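# Flip the grey finned box onto its fins

## Task

Flip the grey finned box over in place so it rests flat on its fins with its feet pointing upward.

## Robot and tools

Robot: two arms, left_arm and right_arm, each with a two-finger parallel gripper and a wrist camera. In the scene frame the origin sits at table-top height midway between the arms' nominal bases, +z is up, +x points out over the table, and left_arm is on the +y side. Calibrated bases in scene coordinates: left_arm at (+0.026, +0.257, +0.013) m, quat_wxyz (+1.000, 0, 0, -0.019); right_arm at (+0.001, -0.338, +0.037) m, quat_wxyz (+1.000, 0, 0, +0.016). Both bases have +z up. Hand positions, orientations, targets and wrist camera poses are given in each arm's own base frame. The table and the fixed cameras use the scene frame. The fingers point along the gripper's +z axis and open and close along its y axis. end_effector_position is the point between the pads, roughly 1 cm behind the tips.

The 14-number row (used by both motion tools): numbers 1-7 are left_arm dx, dy, dz, rx, ry, rz, opening, and numbers 8-14 are the same seven for right_arm. Always send all 14, even if one arm stays still. Each value lies in [-1, 1]. The six pose numbers are offsets, not poses. They count from that arm's Hand target as it was when the action or move began, along that arm's base axes. 1.0 equals 0.6 m of travel or 180 degrees. rx, ry, rz form a single rotation vector about the Hand target's position. If dx, dy, dz together exceed length 1.0, they are scaled down along the same line. The opening is absolute: +1 is fully open (0.094 m) and -1 is closed. Six zeros for an arm asks again for its current Hand target, which is how you close a settling gap. A 0 in the opening slot is a real command, so to keep a gripper as it is, repeat its present value from Tool commands. Each control step limits the commanded orientation to within 40 degrees of the measured one.

execute_actions(actions, cameras): actions is a list of actions. Each action is a table of up to 15 rows, and each row runs for one 1/30 s step. A shorter table repeats its last row until all 15 steps are used. Every row in an action counts from the start pose of that action, not from the row before it. A later action starts from the new Hand target, so sending the same offset again moves the arm further. An empty list just returns the state and images. cameras picks which images come back: omitted, null or ["all"] means all, [] means none, and an unknown name makes the call fail.

move(target, speed, blend, opening_speed, blocking, cameras): moves each gripper in a straight line to its target. target is either one 14-number row or a list of up to 15 rows. All rows count from the same starting Hand targets. speed is in m/s, from 0.002 to 4.3, default 0.25; rotation is capped at twice that value in rad/s. Give one number, or one per target. blend (m) rounds the corners of a list. opening_speed is in units per second on the -1..1 scale, at least 0.2; use a low value when gripping gently. The whole move is capped at 10 s. blocking=false returns after about 0.5 s while the motion keeps running. The result adds a move: line giving the ending (done, off_target, moving, held, fault) and any limits (paced means the pose was clipped, held means steps were withheld). An arm the line does not name finished within 10 mm and 2 degrees. A move does not avoid obstacles, and faster moves lag more and hit harder.

wait(seconds 0-10, cameras) lets time pass while the robot holds its last command. stop(cameras) brakes a running move. zoom_image(camera, region [x0,y0,x1,y1] in pixels, up to 504x504) enlarges part of the latest image. Valid cameras are cam_head_left, cam_head_right, cam_high, cam_low, cam_left_wrist, cam_right_wrist, all 672x504. read_manual gives the licence texts. finished_scene(scene) takes the current scene's number and ends that scene permanently. The box must stay flipped after the robot lets go.

Reading results: Hand target is the last commanded pose after clipping. The gripper often comes to rest a centimetre or more short of it, because of friction and weight, not necessarily contact. grip_measured is on the same scale as the opening and reads up to about 2.7 mm wide when empty. The last number of Joint positions is the opening in metres. grip_effort_nm is the gripper motor's effort (negative means closing) and is not the pad force. Joint torques include gravity, have offsets and noise, and joints 3 and 4 wrap at ±28 N m. Joint velocities reading "within noise" means that arm is at rest. A MOTOR HOT line means a motor is above 85 °C. At 100 °C an OVER-TEMPERATURE FAULT drops that arm for 30-60 s or more.

Things to avoid: letting the box fall off the table or drop from a height; releasing it while it is still moving; hitting it or the table hard, or pushing far past a contact; any contact or squeeze between the two arms, including closing one gripper on the other's fingers, since this can end the task. Keep grippers away from their own arm's base, and move around it rather than past it, to avoid shoulder flips. Do not hold loads, stretch an arm out, or push against unreachable poses for long, because this heats the motors. To stop pressing on something, command the target back beyond the gripper's current position. A stray push may occasionally nudge the box.

Each tool is called after "Call:" as name(argument=value, ...), one argument or row to a line, values as JSON.

## Session

Call:
execute_actions(
  actions=[],
)

Scene clock: 0.00 s.
left_arm: end_effector_position=(+0.5662, -0.1283, +0.2532) grip_measured=+1.000 grip_effort_nm=n/a end_effector_quat_wxyz=(+0.190, -0.223, +0.955, +0.036) | right_arm: end_effector_position=(+0.4375, +0.0835, +0.2914) grip_measured=+1.000 grip_effort_nm=n/a end_effector_quat_wxyz=(+0.162, -0.288, +0.887, +0.322)
Joint positions: left_arm=[-0.296 1.668 1.62 -1.222 -0.251 -0.715 0.094] | right_arm=[-0.072 1.426 1.367 -1.439 -0.734 -0.671 0.094]
Joint velocities: within noise
Joint torques (N m): no reading
Heat: left arm: hottest elbow 33 °C; right arm: hottest waist 32 °C.
Hand target: left_arm +0.5722, -0.1301, +0.2596; +0.198, -0.224, +0.954, +0.032 | right_arm +0.4432, +0.0831, +0.3022; +0.174, -0.292, +0.885, +0.317
Tool commands: left_gripper/opening=+1.0 right_gripper/opening=+1.0

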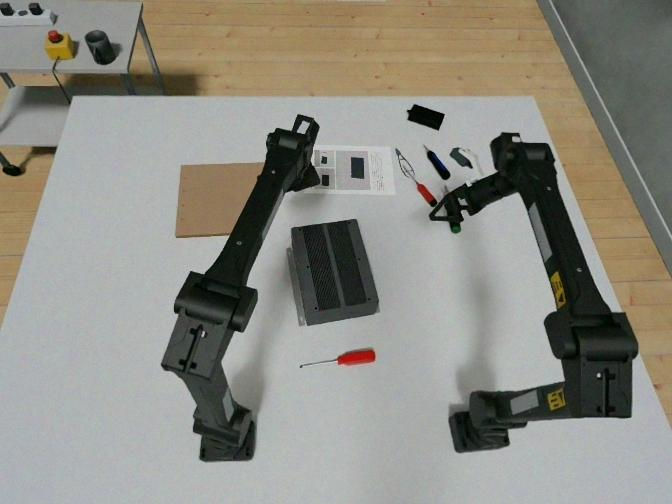

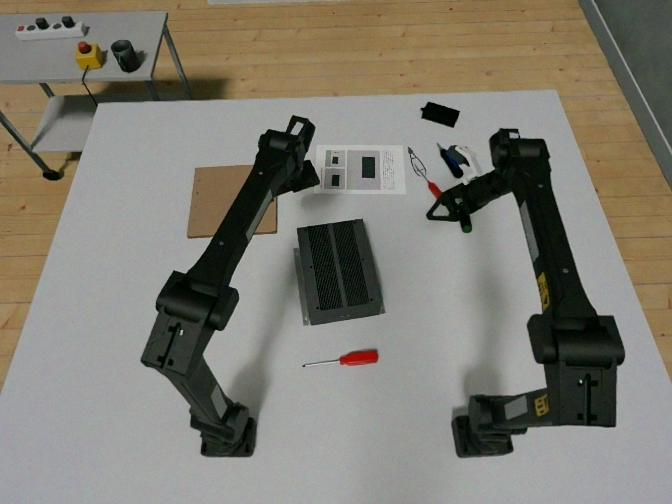

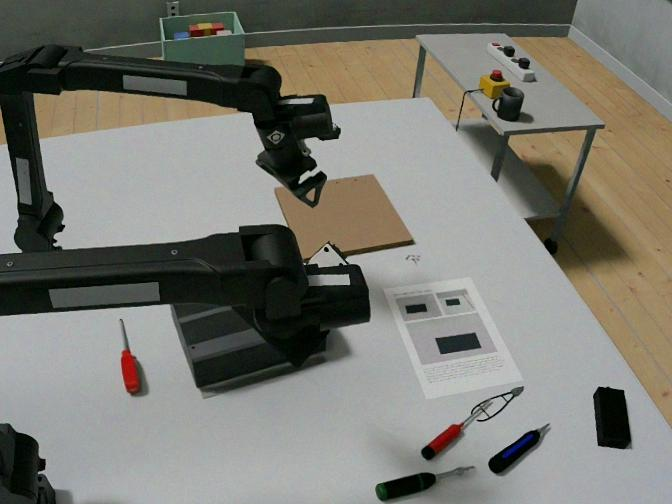

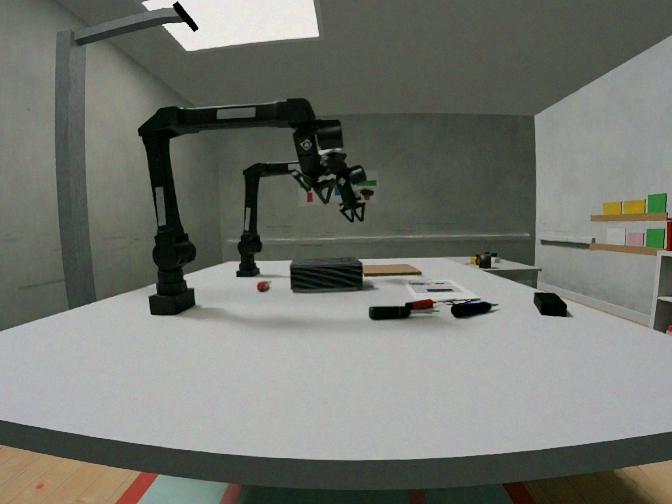

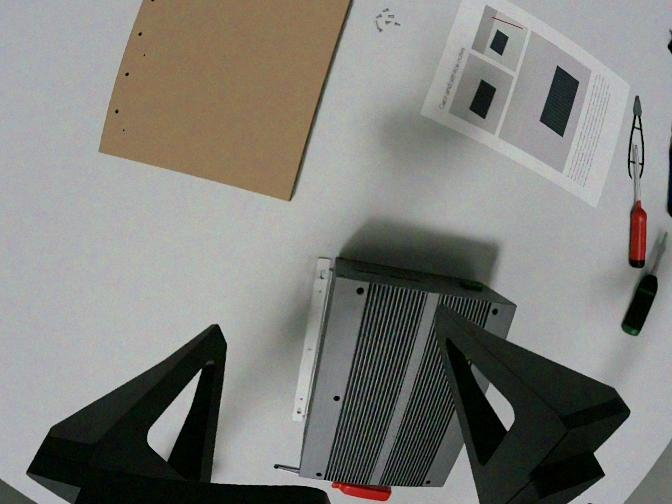

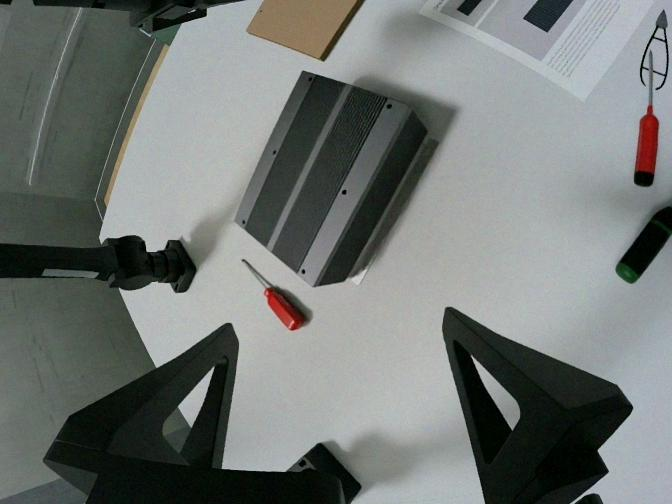

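Call:
zoom_image(
  camera="cam_left_wrist",
  region=[260, 220, 540, 500],
)

Call:
zoom_image(
  camera="cam_right_wrist",
  region=[220, 60, 460, 300],
)

Call:
zoom_image(
  camera="cam_low",
  region=[270, 240, 390, 310],
)

Call:
zoom_image(
  camera="cam_head_right",
  region=[280, 200, 400, 340],
)

Scaled by 1.800 from the camera's 672x504 image, which has a finer 960x720 frame.

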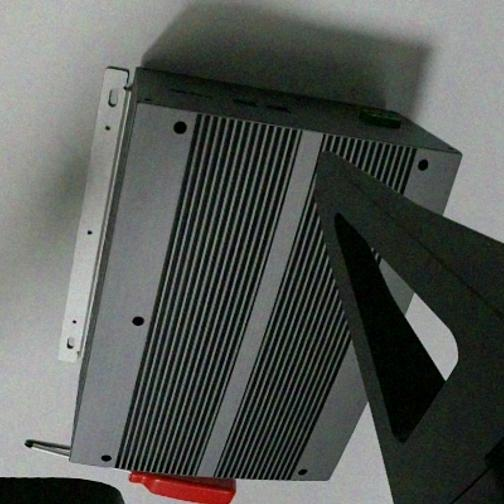

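Scaled by 2.100 from the camera's 672x504 image, which has a finer 960x720 frame.

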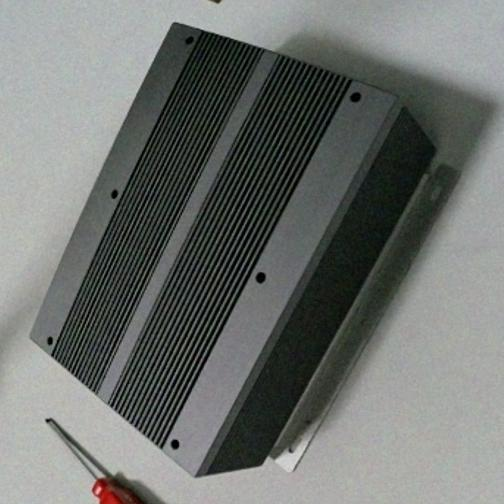

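Scaled by 4.200.

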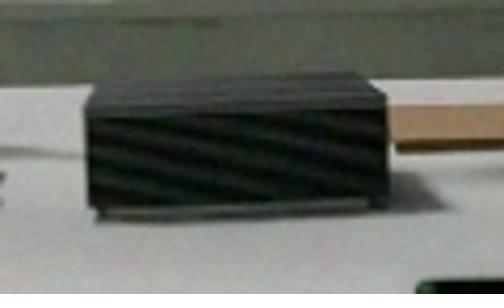

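Scaled by 3.600.

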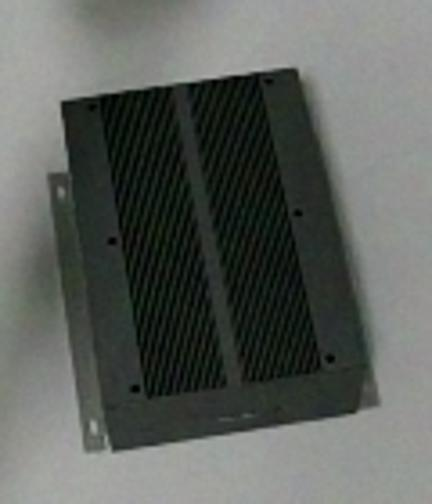

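Call:
move(
  target=[
    [-0.237,0.183,-0.099,-0.317,0.016,-0.137,1,0,0,0,0,0,0,1],
    [-0.245,0.117,-0.317,-0.317,0.016,-0.137,1,0,0,0,0,0,0,1],
  ],
  speed=0.4,
  blend=0.04,
)

Scene clock: 154.30 s.
left_arm: end_effector_position=(+0.4232, -0.0569, +0.0747) grip_measured=+1.000 grip_effort_nm=0.017 end_effector_quat_wxyz=(+0.053, -0.086, +0.883, -0.458) | right_arm: end_effector_position=(+0.4375, +0.0835, +0.2914) grip_measured=+1.000 grip_effort_nm=-0.012 end_effector_quat_wxyz=(+0.162, -0.288, +0.887, +0.322)
Joint positions: left_arm=[0.203 1.644 0.91 -0.825 0.959 0.004 0.094] | right_arm=[-0.072 1.426 1.367 -1.439 -0.734 -0.671 0.094]
Joint velocities: within noise
Joint torques (N m): left_arm=[-1.49 -9.47 6.74 1.2 0.73 -0.24] | right_arm=[-1.2 -10.75 9.66 0.66 -0.59 -0.04]
Heat: left arm: hottest elbow 45 °C; right arm: hottest elbow 40 °C.
Hand target: left_arm +0.4252, -0.0600, +0.0694; +0.047, -0.089, +0.882, -0.460 | right_arm +0.4432, +0.0831, +0.3022; +0.174, -0.292, +0.885, +0.317
Off the commanded pose: left_arm 0.006 m, 1 deg | right_arm 0.012 m, 2 deg.
move: off_target (right_arm)

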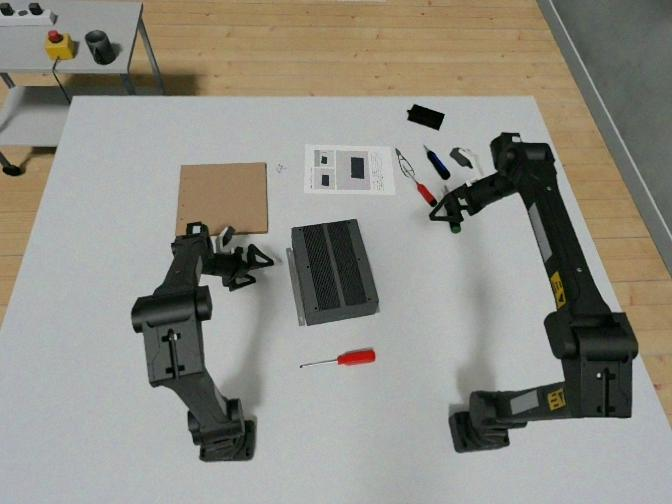

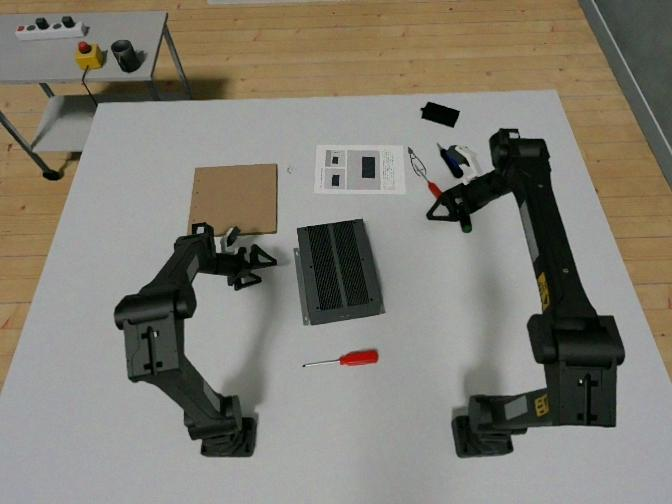

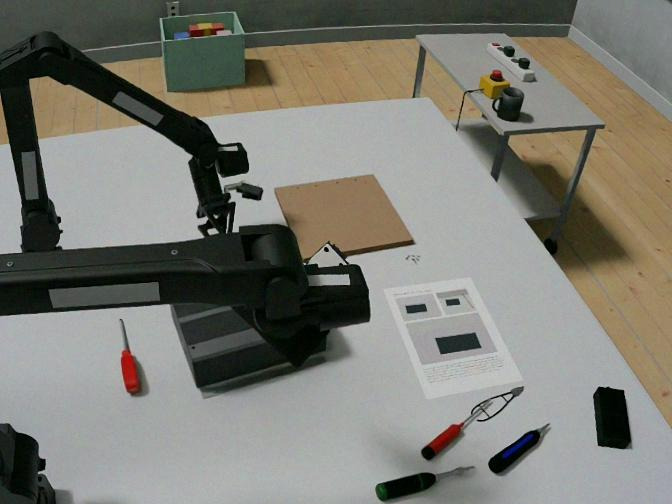

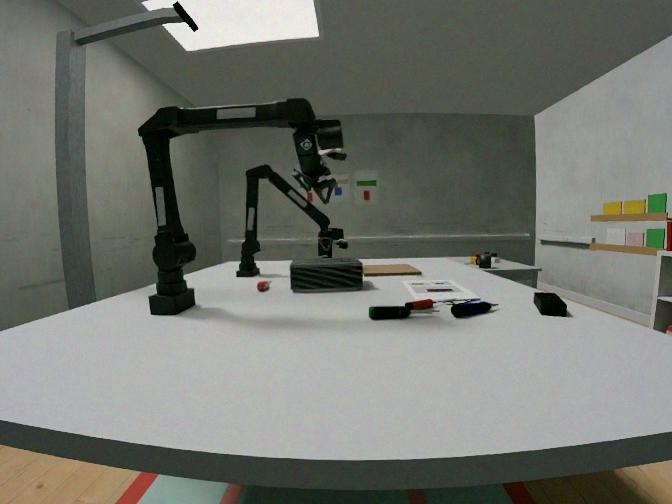

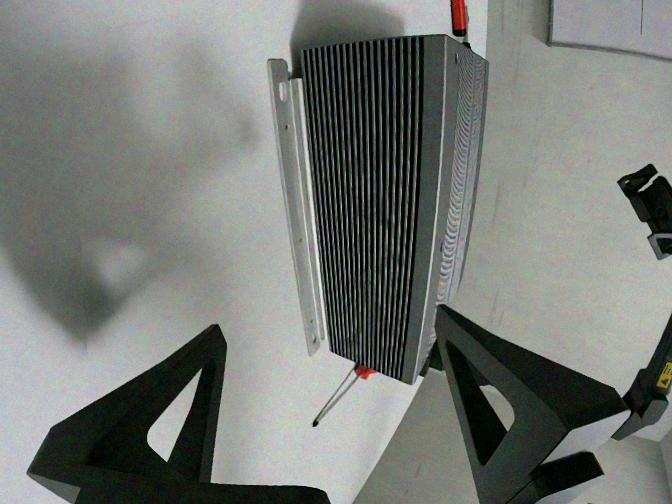

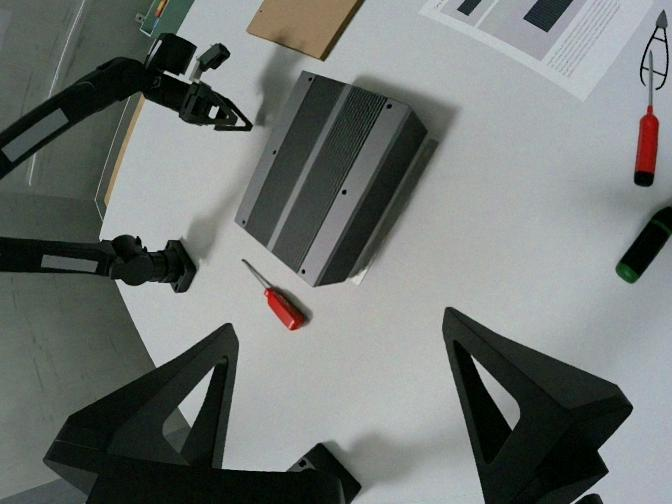

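Call:
zoom_image(
  camera="cam_left_wrist",
  region=[230, 30, 510, 400],
)

Call:
zoom_image(
  camera="cam_high",
  region=[160, 170, 340, 410],
)

Scaled by 1.362 from the camera's 672x504 image, which has a finer 960x720 frame.

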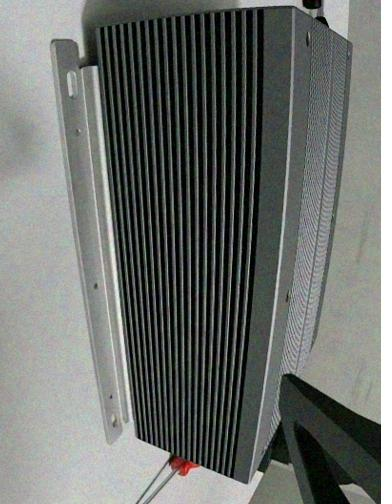

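Scaled by 2.100.

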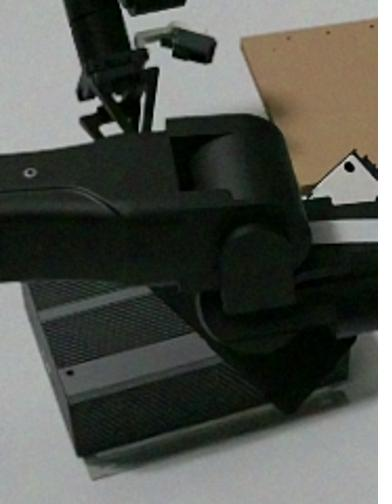

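Call:
move(
  target=[0,-0.04,-0.07,0,0,0,1,0,0,0,0,0,0,1],
  cameras=["cam_left_wrist"],
)

Call:
zoom_image(
  camera="cam_left_wrist",
  region=[160, 40, 460, 400],
)

Scene clock: 198.67 s.
left_arm: end_effector_position=(+0.4270, -0.0806, +0.0367) grip_measured=+1.000 grip_effort_nm=0.017 end_effector_quat_wxyz=(+0.057, -0.083, +0.882, -0.460) | right_arm: end_effector_position=(+0.4375, +0.0835, +0.2914) grip_measured=+1.000 grip_effort_nm=-0.007 end_effector_quat_wxyz=(+0.162, -0.288, +0.887, +0.322)
Joint positions: left_arm=[0.144 1.71 0.857 -0.613 0.959 -0.098 0.094] | right_arm=[-0.072 1.426 1.367 -1.439 -0.734 -0.671 0.094]
Joint velocities: within noise
Joint torques (N m): left_arm=[-1.44 -9.29 5.68 1.25 0.61 -0.26] | right_arm=[-0.79 -10.23 9.92 0.8 -0.57 -0.08]
Heat: left arm: hottest elbow 40 °C; right arm: hottest elbow 40 °C.
Hand target: left_arm +0.4253, -0.0841, +0.0275; +0.047, -0.089, +0.882, -0.460 | right_arm +0.4432, +0.0831, +0.3022; +0.174, -0.292, +0.885, +0.317
Off the commanded pose: left_arm 0.010 m, 1 deg | right_arm 0.012 m, 2 deg.
move: off_target (right_arm)
Images, in order (width x height): cam_left_wrist 672x504.

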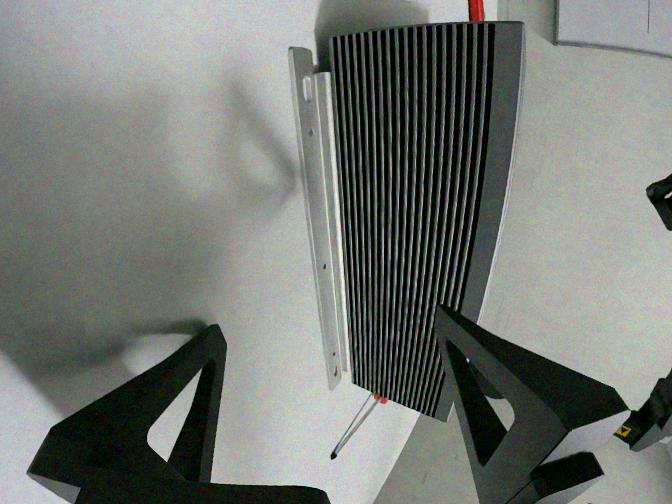

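Scaled by 1.400 from the camera's 672x504 image, which has a finer 960x720 frame.

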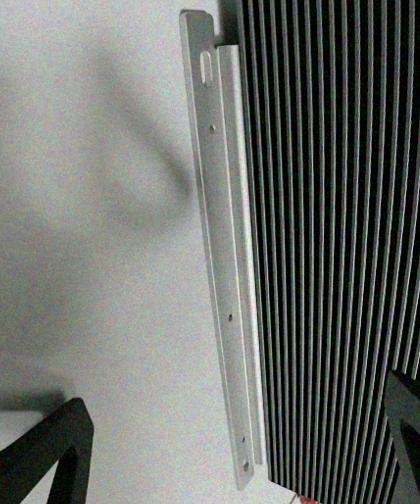

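Call:
move(
  target=[
    [0,0,0,0,0,0,1,-0.322,0.26,-0.09,-0.3504,-0.4114,0.1525,1],
    [0,0,0,0,0,0,1,-0.322,0.325,-0.34,-0.3504,-0.4114,0.1525,1],
  ],
  speed=0.4,
  blend=0.04,
)

Call:
zoom_image(
  camera="cam_right_wrist",
  region=[160, 0, 560, 400],
)

Scene clock: 347.43 s.
left_arm: end_effector_position=(+0.4271, -0.0806, +0.0367) grip_measured=+1.000 grip_effort_nm=0.017 end_effector_quat_wxyz=(+0.057, -0.083, +0.882, -0.460) | right_arm: end_effector_position=(+0.2489, +0.2743, +0.0970) grip_measured=+1.000 grip_effort_nm=-0.012 end_effector_quat_wxyz=(-0.401, +0.635, -0.558, +0.353)
Joint positions: left_arm=[0.144 1.71 0.857 -0.612 0.959 -0.099 0.094] | right_arm=[1.215 1.255 0.402 0.055 0.927 -0.886 0.094]
Joint velocities: within noise
Joint torques (N m): left_arm=[-1.49 -9.58 5.67 1.28 0.61 -0.26] | right_arm=[-0.56 -4.42 6.45 2.19 0.5 -0.05]
Heat: left arm: hottest elbow 37 °C; right arm: hottest elbow 42 °C.
Hand target: left_arm +0.4252, -0.0841, +0.0275; +0.047, -0.089, +0.882, -0.460 | right_arm +0.2500, +0.2781, +0.0981; -0.404, +0.635, -0.556, +0.354
Off the commanded pose: left_arm 0.010 m, 1 deg | right_arm 0.004 m, 1 deg.
move: done

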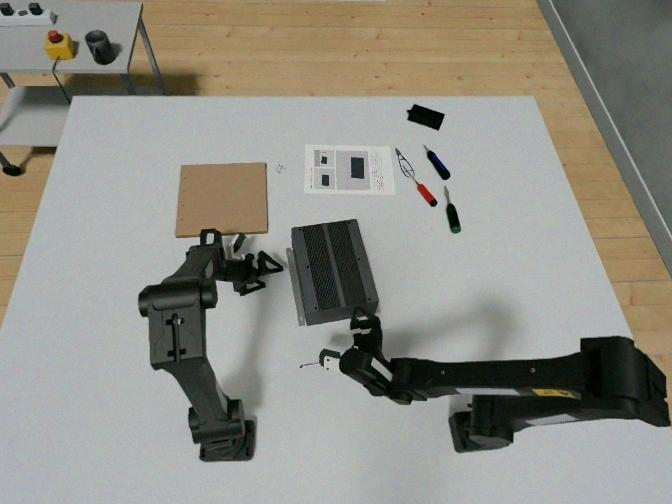

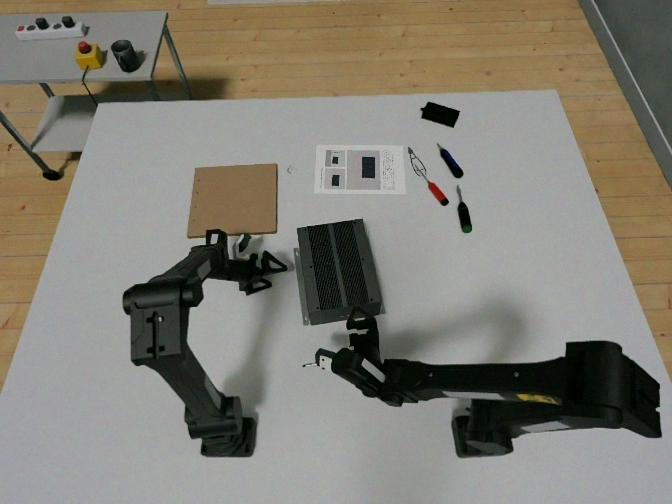

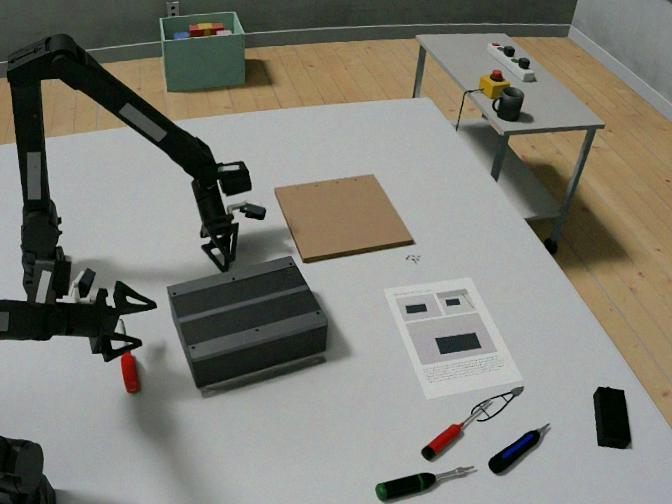

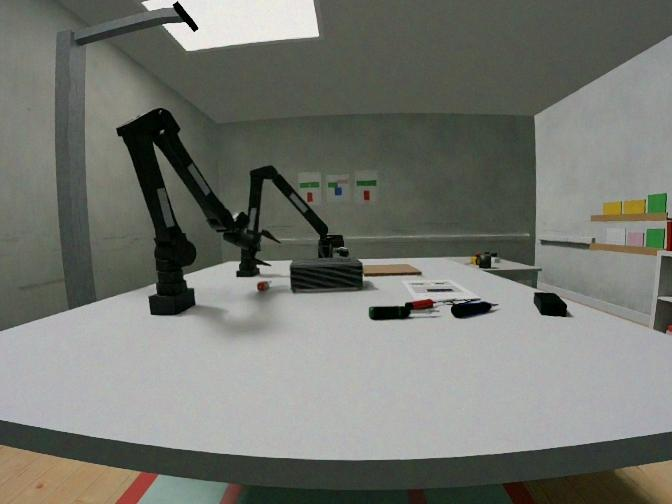

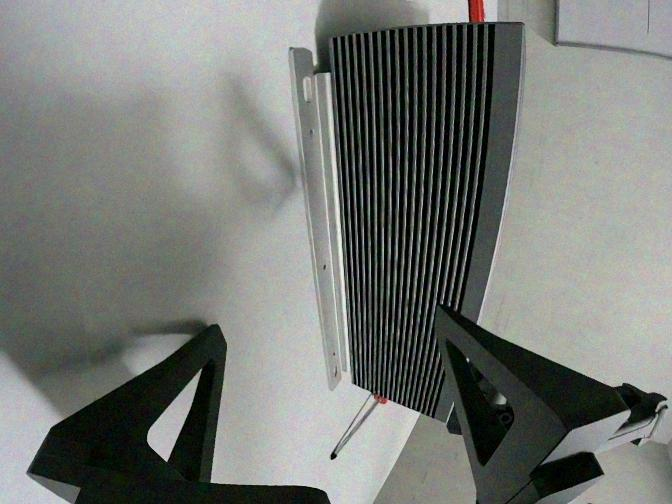

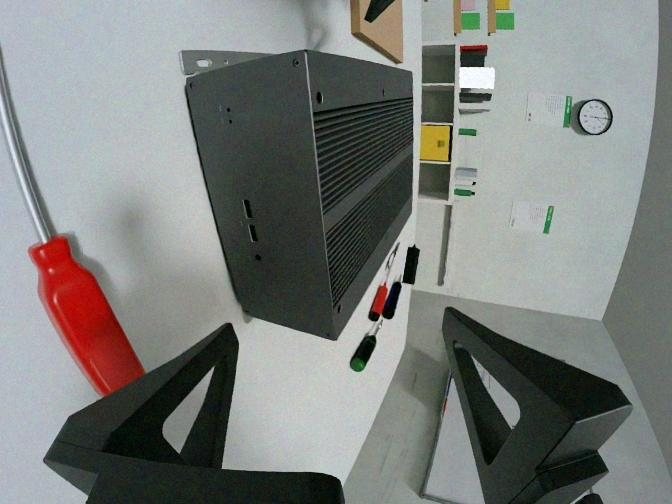

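Scaled by 1.260 from the camera's 672x504 image, which has a finer 960x720 frame.

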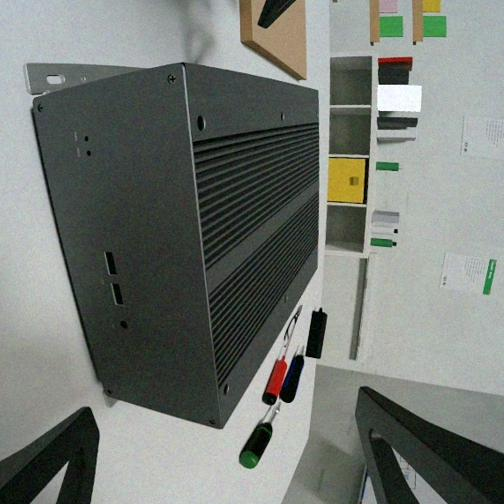

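Call:
zoom_image(
  camera="cam_right_wrist",
  region=[170, 40, 290, 160],
)

Call:
zoom_image(
  camera="cam_right_wrist",
  region=[190, 220, 310, 340],
)

Scaled by 4.200 from the camera's 672x504 image, which has a finer 960x720 frame.

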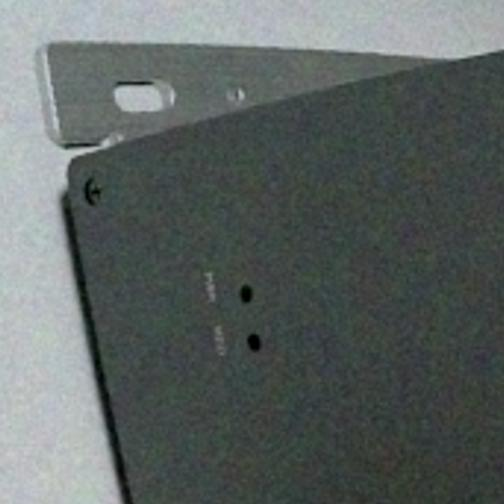

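Scaled by 4.200 from the camera's 672x504 image, which has a finer 960x720 frame.

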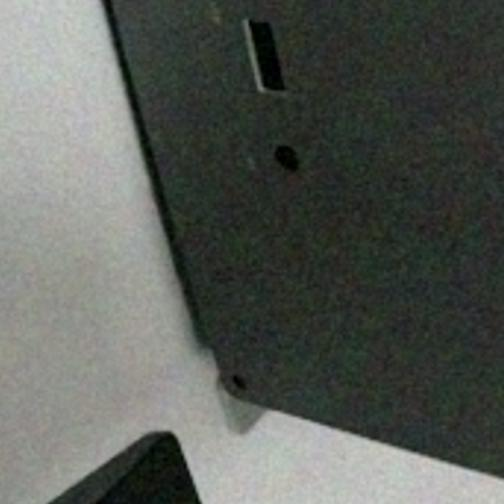

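Call:
move(
  target=[
    [-0.267,-0.03,0.17,0.301,-0.114,-0.330,-1,0,-0.2,0.1,0,0,0,1],
    [-0.267,-0.378,0.12,0.301,-0.114,-0.330,-1,0,-0.28,0.15,0,0,0,1],
    [-0.267,-0.378,-0.035,0.301,-0.114,-0.330,-1,0,-0.28,0.15,0,0,0,1],
  ],
  speed=0.4,
  blend=[0.04,0.02,0],
)

Scene clock: 518.37 s.
left_arm: end_effector_position=(+0.2645, -0.3076, +0.0135) grip_measured=-0.989 grip_effort_nm=-0.598 end_effector_quat_wxyz=(+0.002, +0.451, +0.892, -0.002) | right_arm: end_effector_position=(+0.2469, +0.1118, +0.1744) grip_measured=+1.000 grip_effort_nm=-0.012 end_effector_quat_wxyz=(-0.397, +0.642, -0.555, +0.350)
Joint positions: left_arm=[-0.859 1.629 0.931 -0.868 0.001 0.078 0.001] | right_arm=[0.772 0.336 0.254 -0.464 0.563 -1.266 0.094]
Joint velocities: within noise
Joint torques (N m): left_arm=[-1.08 -9.17 7.08 1.02 0.01 -0.3] | right_arm=[-1.67 2.61 10.67 1.83 -0.04 -0.04]
Heat: left arm: hottest elbow 37 °C; right arm: hottest elbow 37 °C.
Hand target: left_arm +0.2651, -0.3108, +0.0064; +0.000, +0.447, +0.894, +0.000 | right_arm +0.2500, +0.1102, +0.1882; -0.404, +0.634, -0.556, +0.354
Off the commanded pose: left_arm 0.008 m, 1 deg | right_arm 0.014 m, 1 deg.
move: off_target (right_arm)

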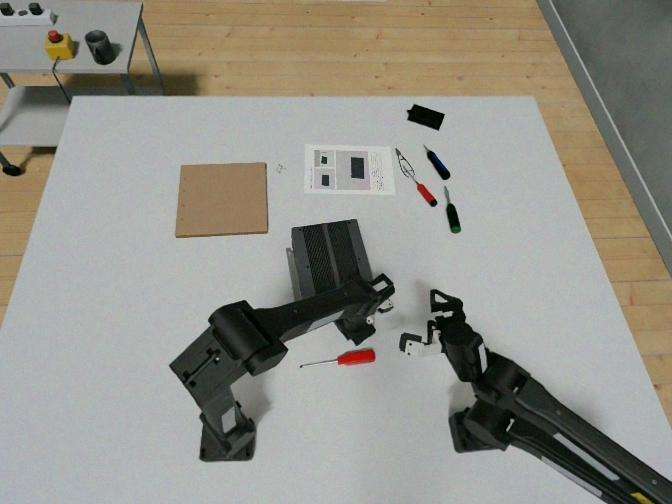

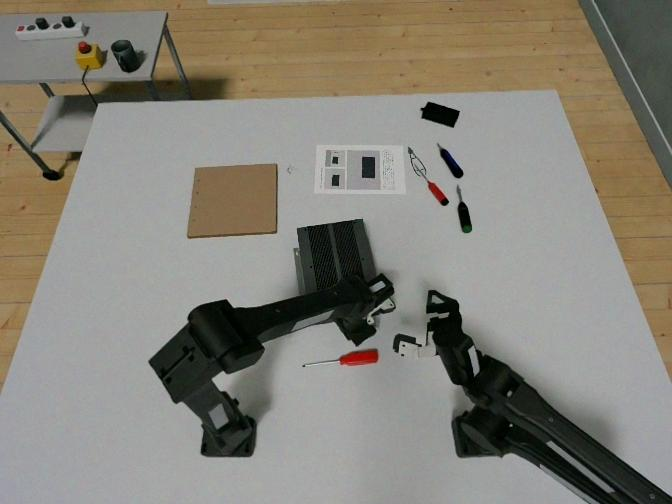

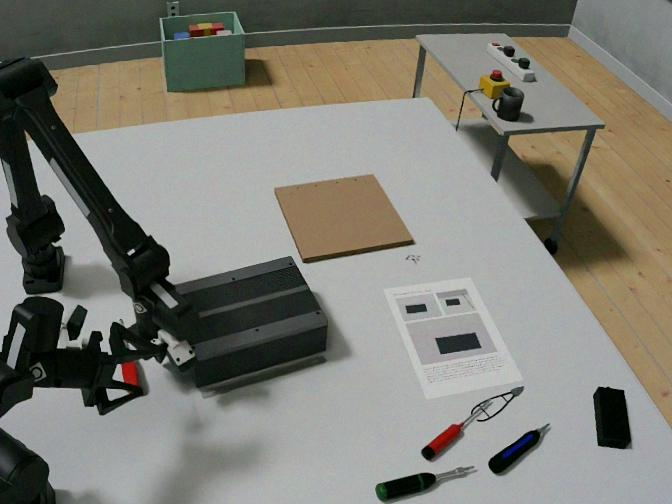

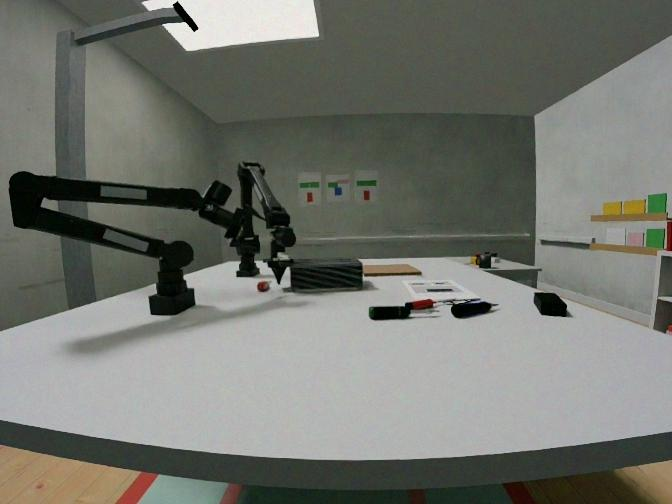

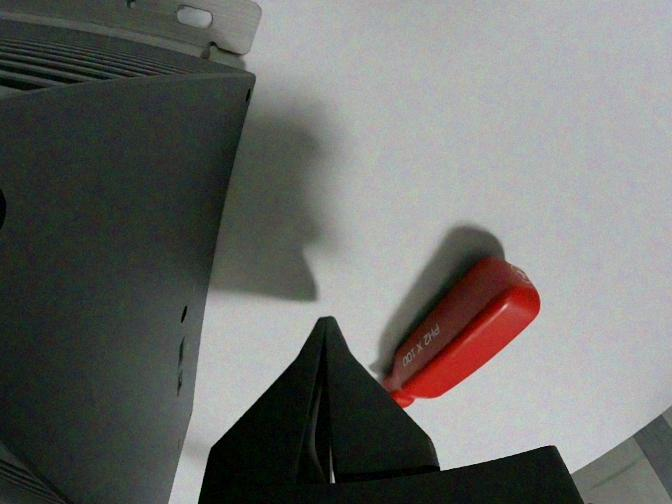

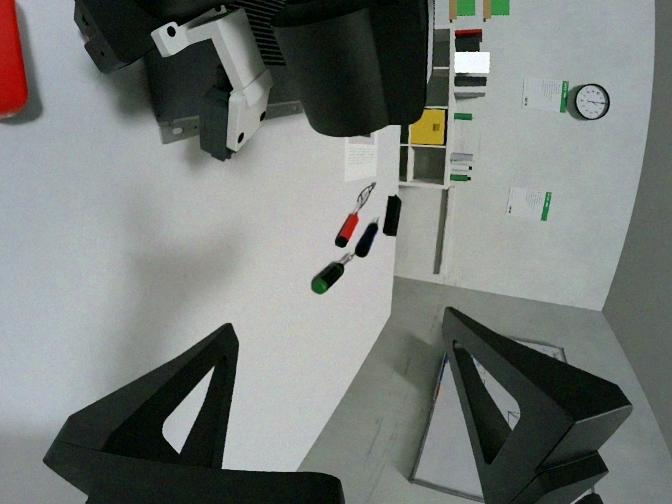

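Call:
move(
  target=[
    [0,-0.058,0,0,0,0,-1,0,0,0,0,0,0,1],
    [-0.2,-0.058,0,0,0,0,-1,0,0,0,0,0,0,1],
    [-0.19,-0.058,0.22,0,0,0,-1,0,0,0,0,0,0,1],
    [0.06,0.6,0.32,0,0,0,-1,0,0,0,0,0,0,1],
  ],
  speed=[0.2,0.2,0.4,0.4],
  blend=[0.005,0,0.04,0],
)

Scene clock: 532.27 s.
left_arm: end_effector_position=(+0.2226, -0.3392, +0.0045) grip_measured=-0.989 grip_effort_nm=-0.598 end_effector_quat_wxyz=(-0.005, +0.458, +0.889, +0.003) | right_arm: end_effector_position=(+0.2469, +0.1118, +0.1744) grip_measured=+1.000 grip_effort_nm=-0.012 end_effector_quat_wxyz=(-0.397, +0.642, -0.555, +0.350)
Joint positions: left_arm=[-0.989 1.655 0.936 -0.863 0 -0.037 0.001] | right_arm=[0.772 0.336 0.254 -0.464 0.563 -1.267 0.094]
Joint velocities: within noise
Joint torques (N m): left_arm=[-0.09 -11.11 7.91 0.55 0 -0.06] | right_arm=[-1.79 2.08 10.67 1.78 -0.03 0.02]
Heat: left arm: hottest elbow 38 °C; right arm: hottest elbow 40 °C.
Hand target: left_arm +0.2298, -0.3444, +0.0095; +0.002, +0.460, +0.888, +0.000 (not the last commanded pose) | right_arm +0.2500, +0.1101, +0.1882; -0.404, +0.635, -0.556, +0.354
Off the commanded pose: left_arm 0.441 m, 2 deg | right_arm 0.014 m, 1 deg.
move: held (left_arm; a check stopped the path), off_target (right_arm); path passed 1 of 4 targets; limits=held
pose unreachable (left arm): on one or more control steps of this call, first in action 0 (counted from 0), this arm could not follow its commanded pose, so it was not sent that pose on those steps. It may still have moved: this result reports where it is.
cause: moving toward the commanded pose would bring a part of the arm too close to another arm (this arm's forearm (the part past joint 3) and the right arm's wrist camera, where that arm would come to rest).

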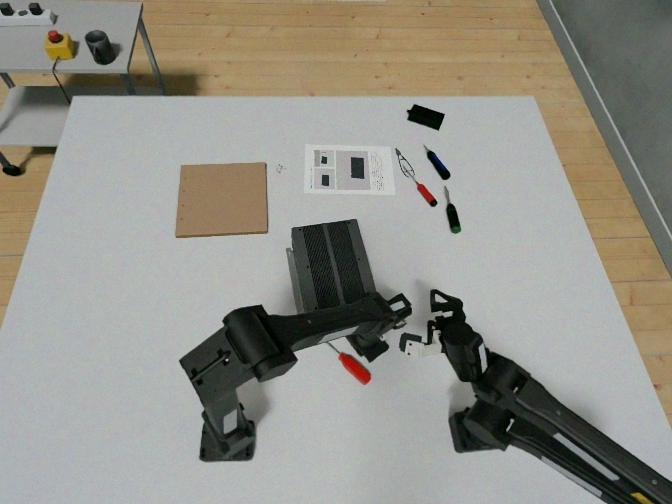

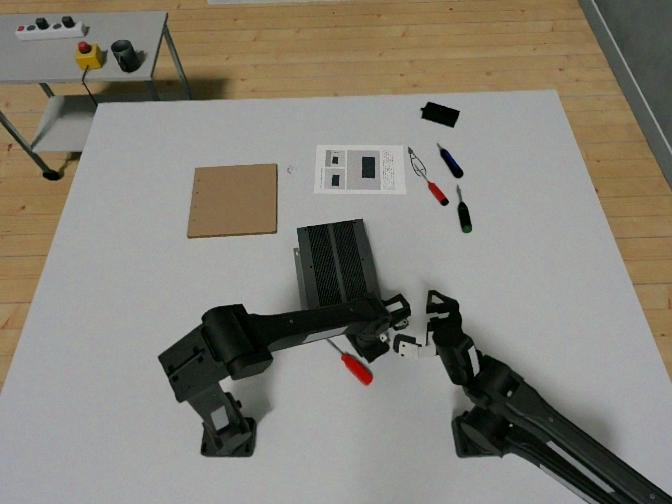

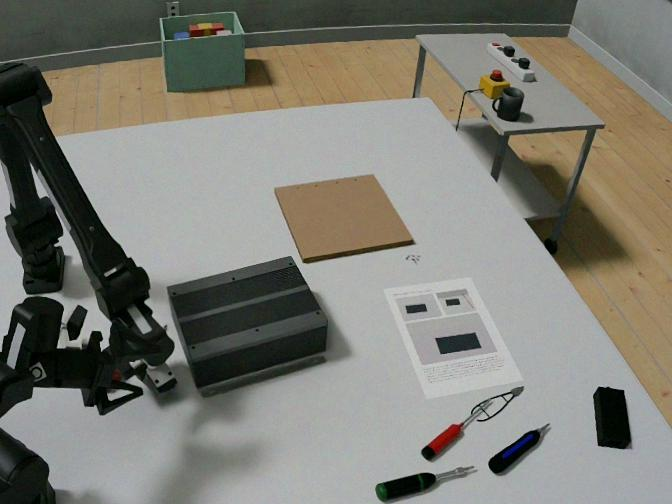

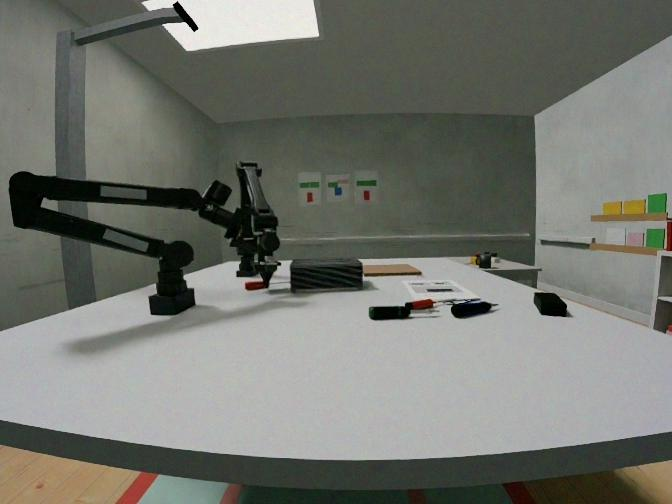

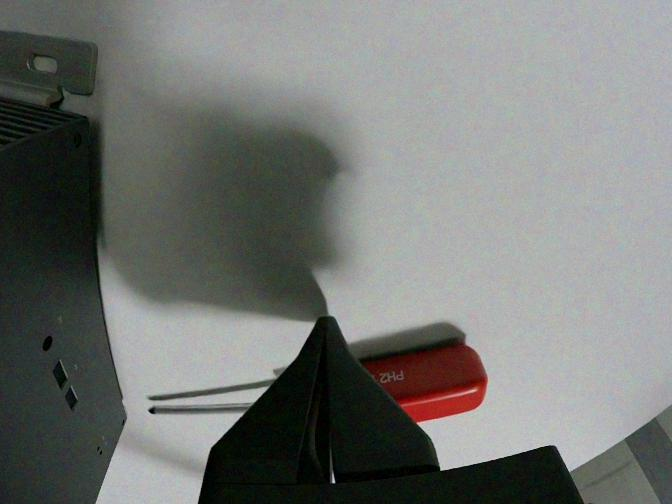

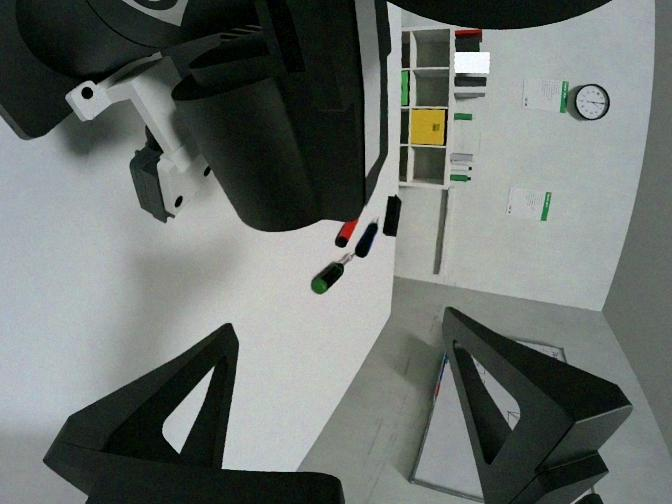

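Call:
move(
  target=[
    [0.02,0.02,0.17,0,0,0,-1,0,-0.33,0.05,0,0,0,1],
    [-0.111,0.016,0.15,0,0,-0.428,0.4,0,-0.33,0.05,0,0,0,1],
    [-0.111,0.016,0.0,0,0,-0.428,0.4,0,-0.33,0.05,0,0,0,1],
  ],
  speed=[0.3,0.3,0.2],
  cameras=["cam_left_wrist","cam_head_left"],
)

Scene clock: 562.37 s.
left_arm: end_effector_position=(+0.1657, -0.3319, +0.0160) grip_measured=+0.397 grip_effort_nm=0.154 end_effector_quat_wxyz=(+0.005, +0.909, +0.417, +0.000) | right_arm: end_effector_position=(+0.2461, -0.0792, +0.1921) grip_measured=+1.000 grip_effort_nm=-0.012 end_effector_quat_wxyz=(-0.408, +0.628, -0.570, +0.338)
Joint positions: left_arm=[-1.107 1.542 0.832 -0.85 0 1.174 0.066] | right_arm=[-0.822 0.403 0.336 -0.641 -0.83 -2.091 0.094]
Joint velocities: within noise
Joint torques (N m): left_arm=[-1.44 -7.71 6.71 0.98 0.26 -0.05] | right_arm=[-1.61 2.84 12.53 1.43 -0.6 -0.06]
Heat: left arm: hottest elbow 38 °C; right arm: hottest elbow 44 °C.
Hand target: left_arm +0.1633, -0.3348, +0.0094; +0.001, +0.913, +0.408, -0.001 | right_arm +0.2500, -0.0878, +0.2182; -0.404, +0.635, -0.556, +0.354
Off the commanded pose: left_arm 0.008 m, 1 deg | right_arm 0.028 m, 3 deg.
joint sent to its limit (right arm) — joint 6 (wrist roll), lower limit. The joint targets still meet the commanded pose.
move: off_target (right_arm)
Images, in order (width x height): cam_head_left 672x504, cam_left_wrist 672x504.

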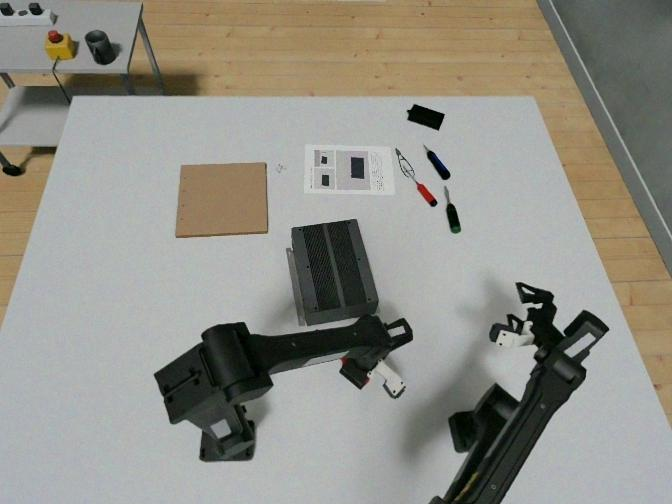

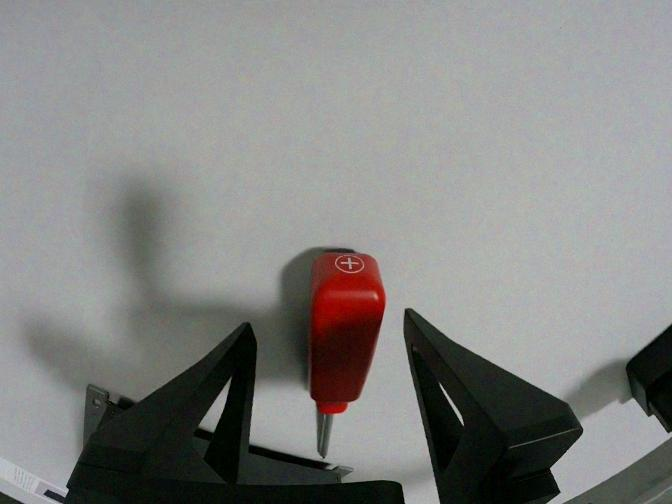

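Call:
move(
  target=[
    [0,0,-0.005,0,0,0,-0.9,0,0.1,0,0,0,0,1],
    [0.02,0.05,0.2,0,0,0,-0.9,0,0.1,0,0,0,0,1],
    [0.2,0.68,0.15,0,0,0.3,-0.9,0,0.1,0,0,0,0,1],
    [0.2,0.68,0.006,0,0,0.3,-0.9,0,0.1,0,0,0,0,1],
    [0.2,0.68,0.006,0,0,0.3,0.5,0,0.1,0,0,0,0,1],
    [0.2,0.68,0.25,0,0,0.3,0.5,0,0.1,0,0,0,0,1],
  ],
  speed=[0.2,0.4,0.4,0.25,0.2,0.4],
  blend=[0,0.05,0.05,0,0,0],
  cameras=["cam_left_wrist","cam_head_left"],
)

Scene clock: 576.83 s.
left_arm: end_effector_position=(+0.2720, +0.0681, +0.1449) grip_measured=+0.497 grip_effort_nm=0.154 end_effector_quat_wxyz=(-0.008, +0.627, +0.779, -0.012) | right_arm: end_effector_position=(+0.2498, -0.0311, +0.2120) grip_measured=+1.000 grip_effort_nm=-0.012 end_effector_quat_wxyz=(-0.400, +0.634, -0.561, +0.352)
Joint positions: left_arm=[0.248 1.131 0.835 -1.303 0.002 1.603 0.07] | right_arm=[-0.48 0.21 0.336 -0.654 -0.539 -1.859 0.094]
Joint velocities: within noise
Joint torques (N m): left_arm=[0.09 -4.66 11.23 0.18 0.23 -0.06] | right_arm=[0.62 2.84 9.37 1.99 -0.14 0.18]
Heat: left arm: hottest elbow 38 °C; right arm: hottest elbow 46 °C.
Hand target: left_arm +0.2834, +0.0732, +0.1594; +0.002, +0.628, +0.778, -0.001 | right_arm +0.2500, -0.0278, +0.2181; -0.404, +0.635, -0.556, +0.354
Off the commanded pose: left_arm 0.019 m, 2 deg | right_arm 0.007 m, 1 deg.
move: off_target (left_arm); blend cut to 0.0432 m at target 3
Images, in order (width x height): cam_head_left 672x504, cam_left_wrist 672x504.

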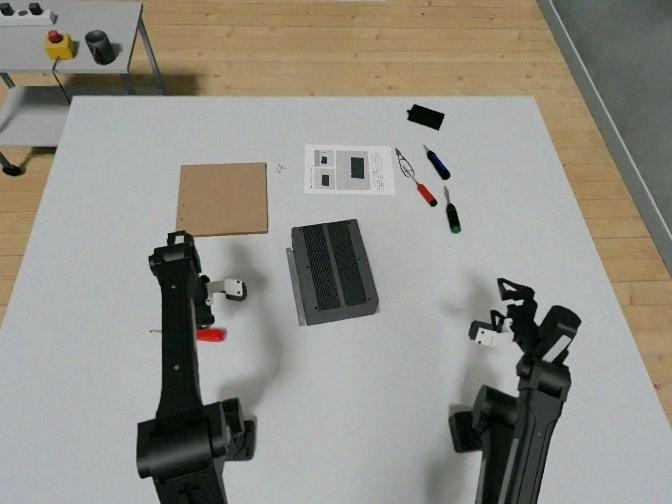

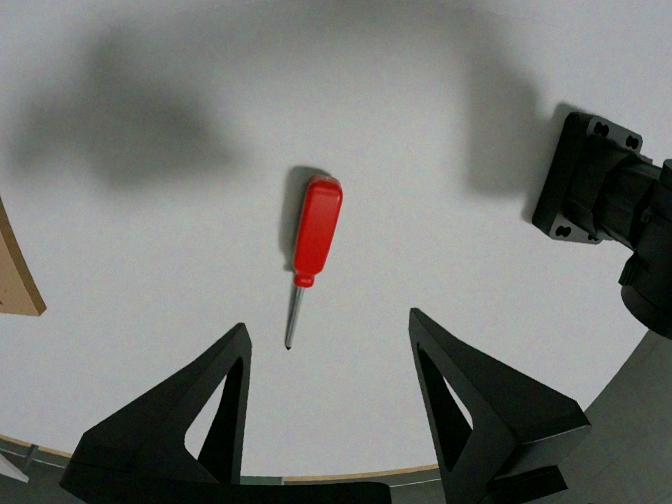

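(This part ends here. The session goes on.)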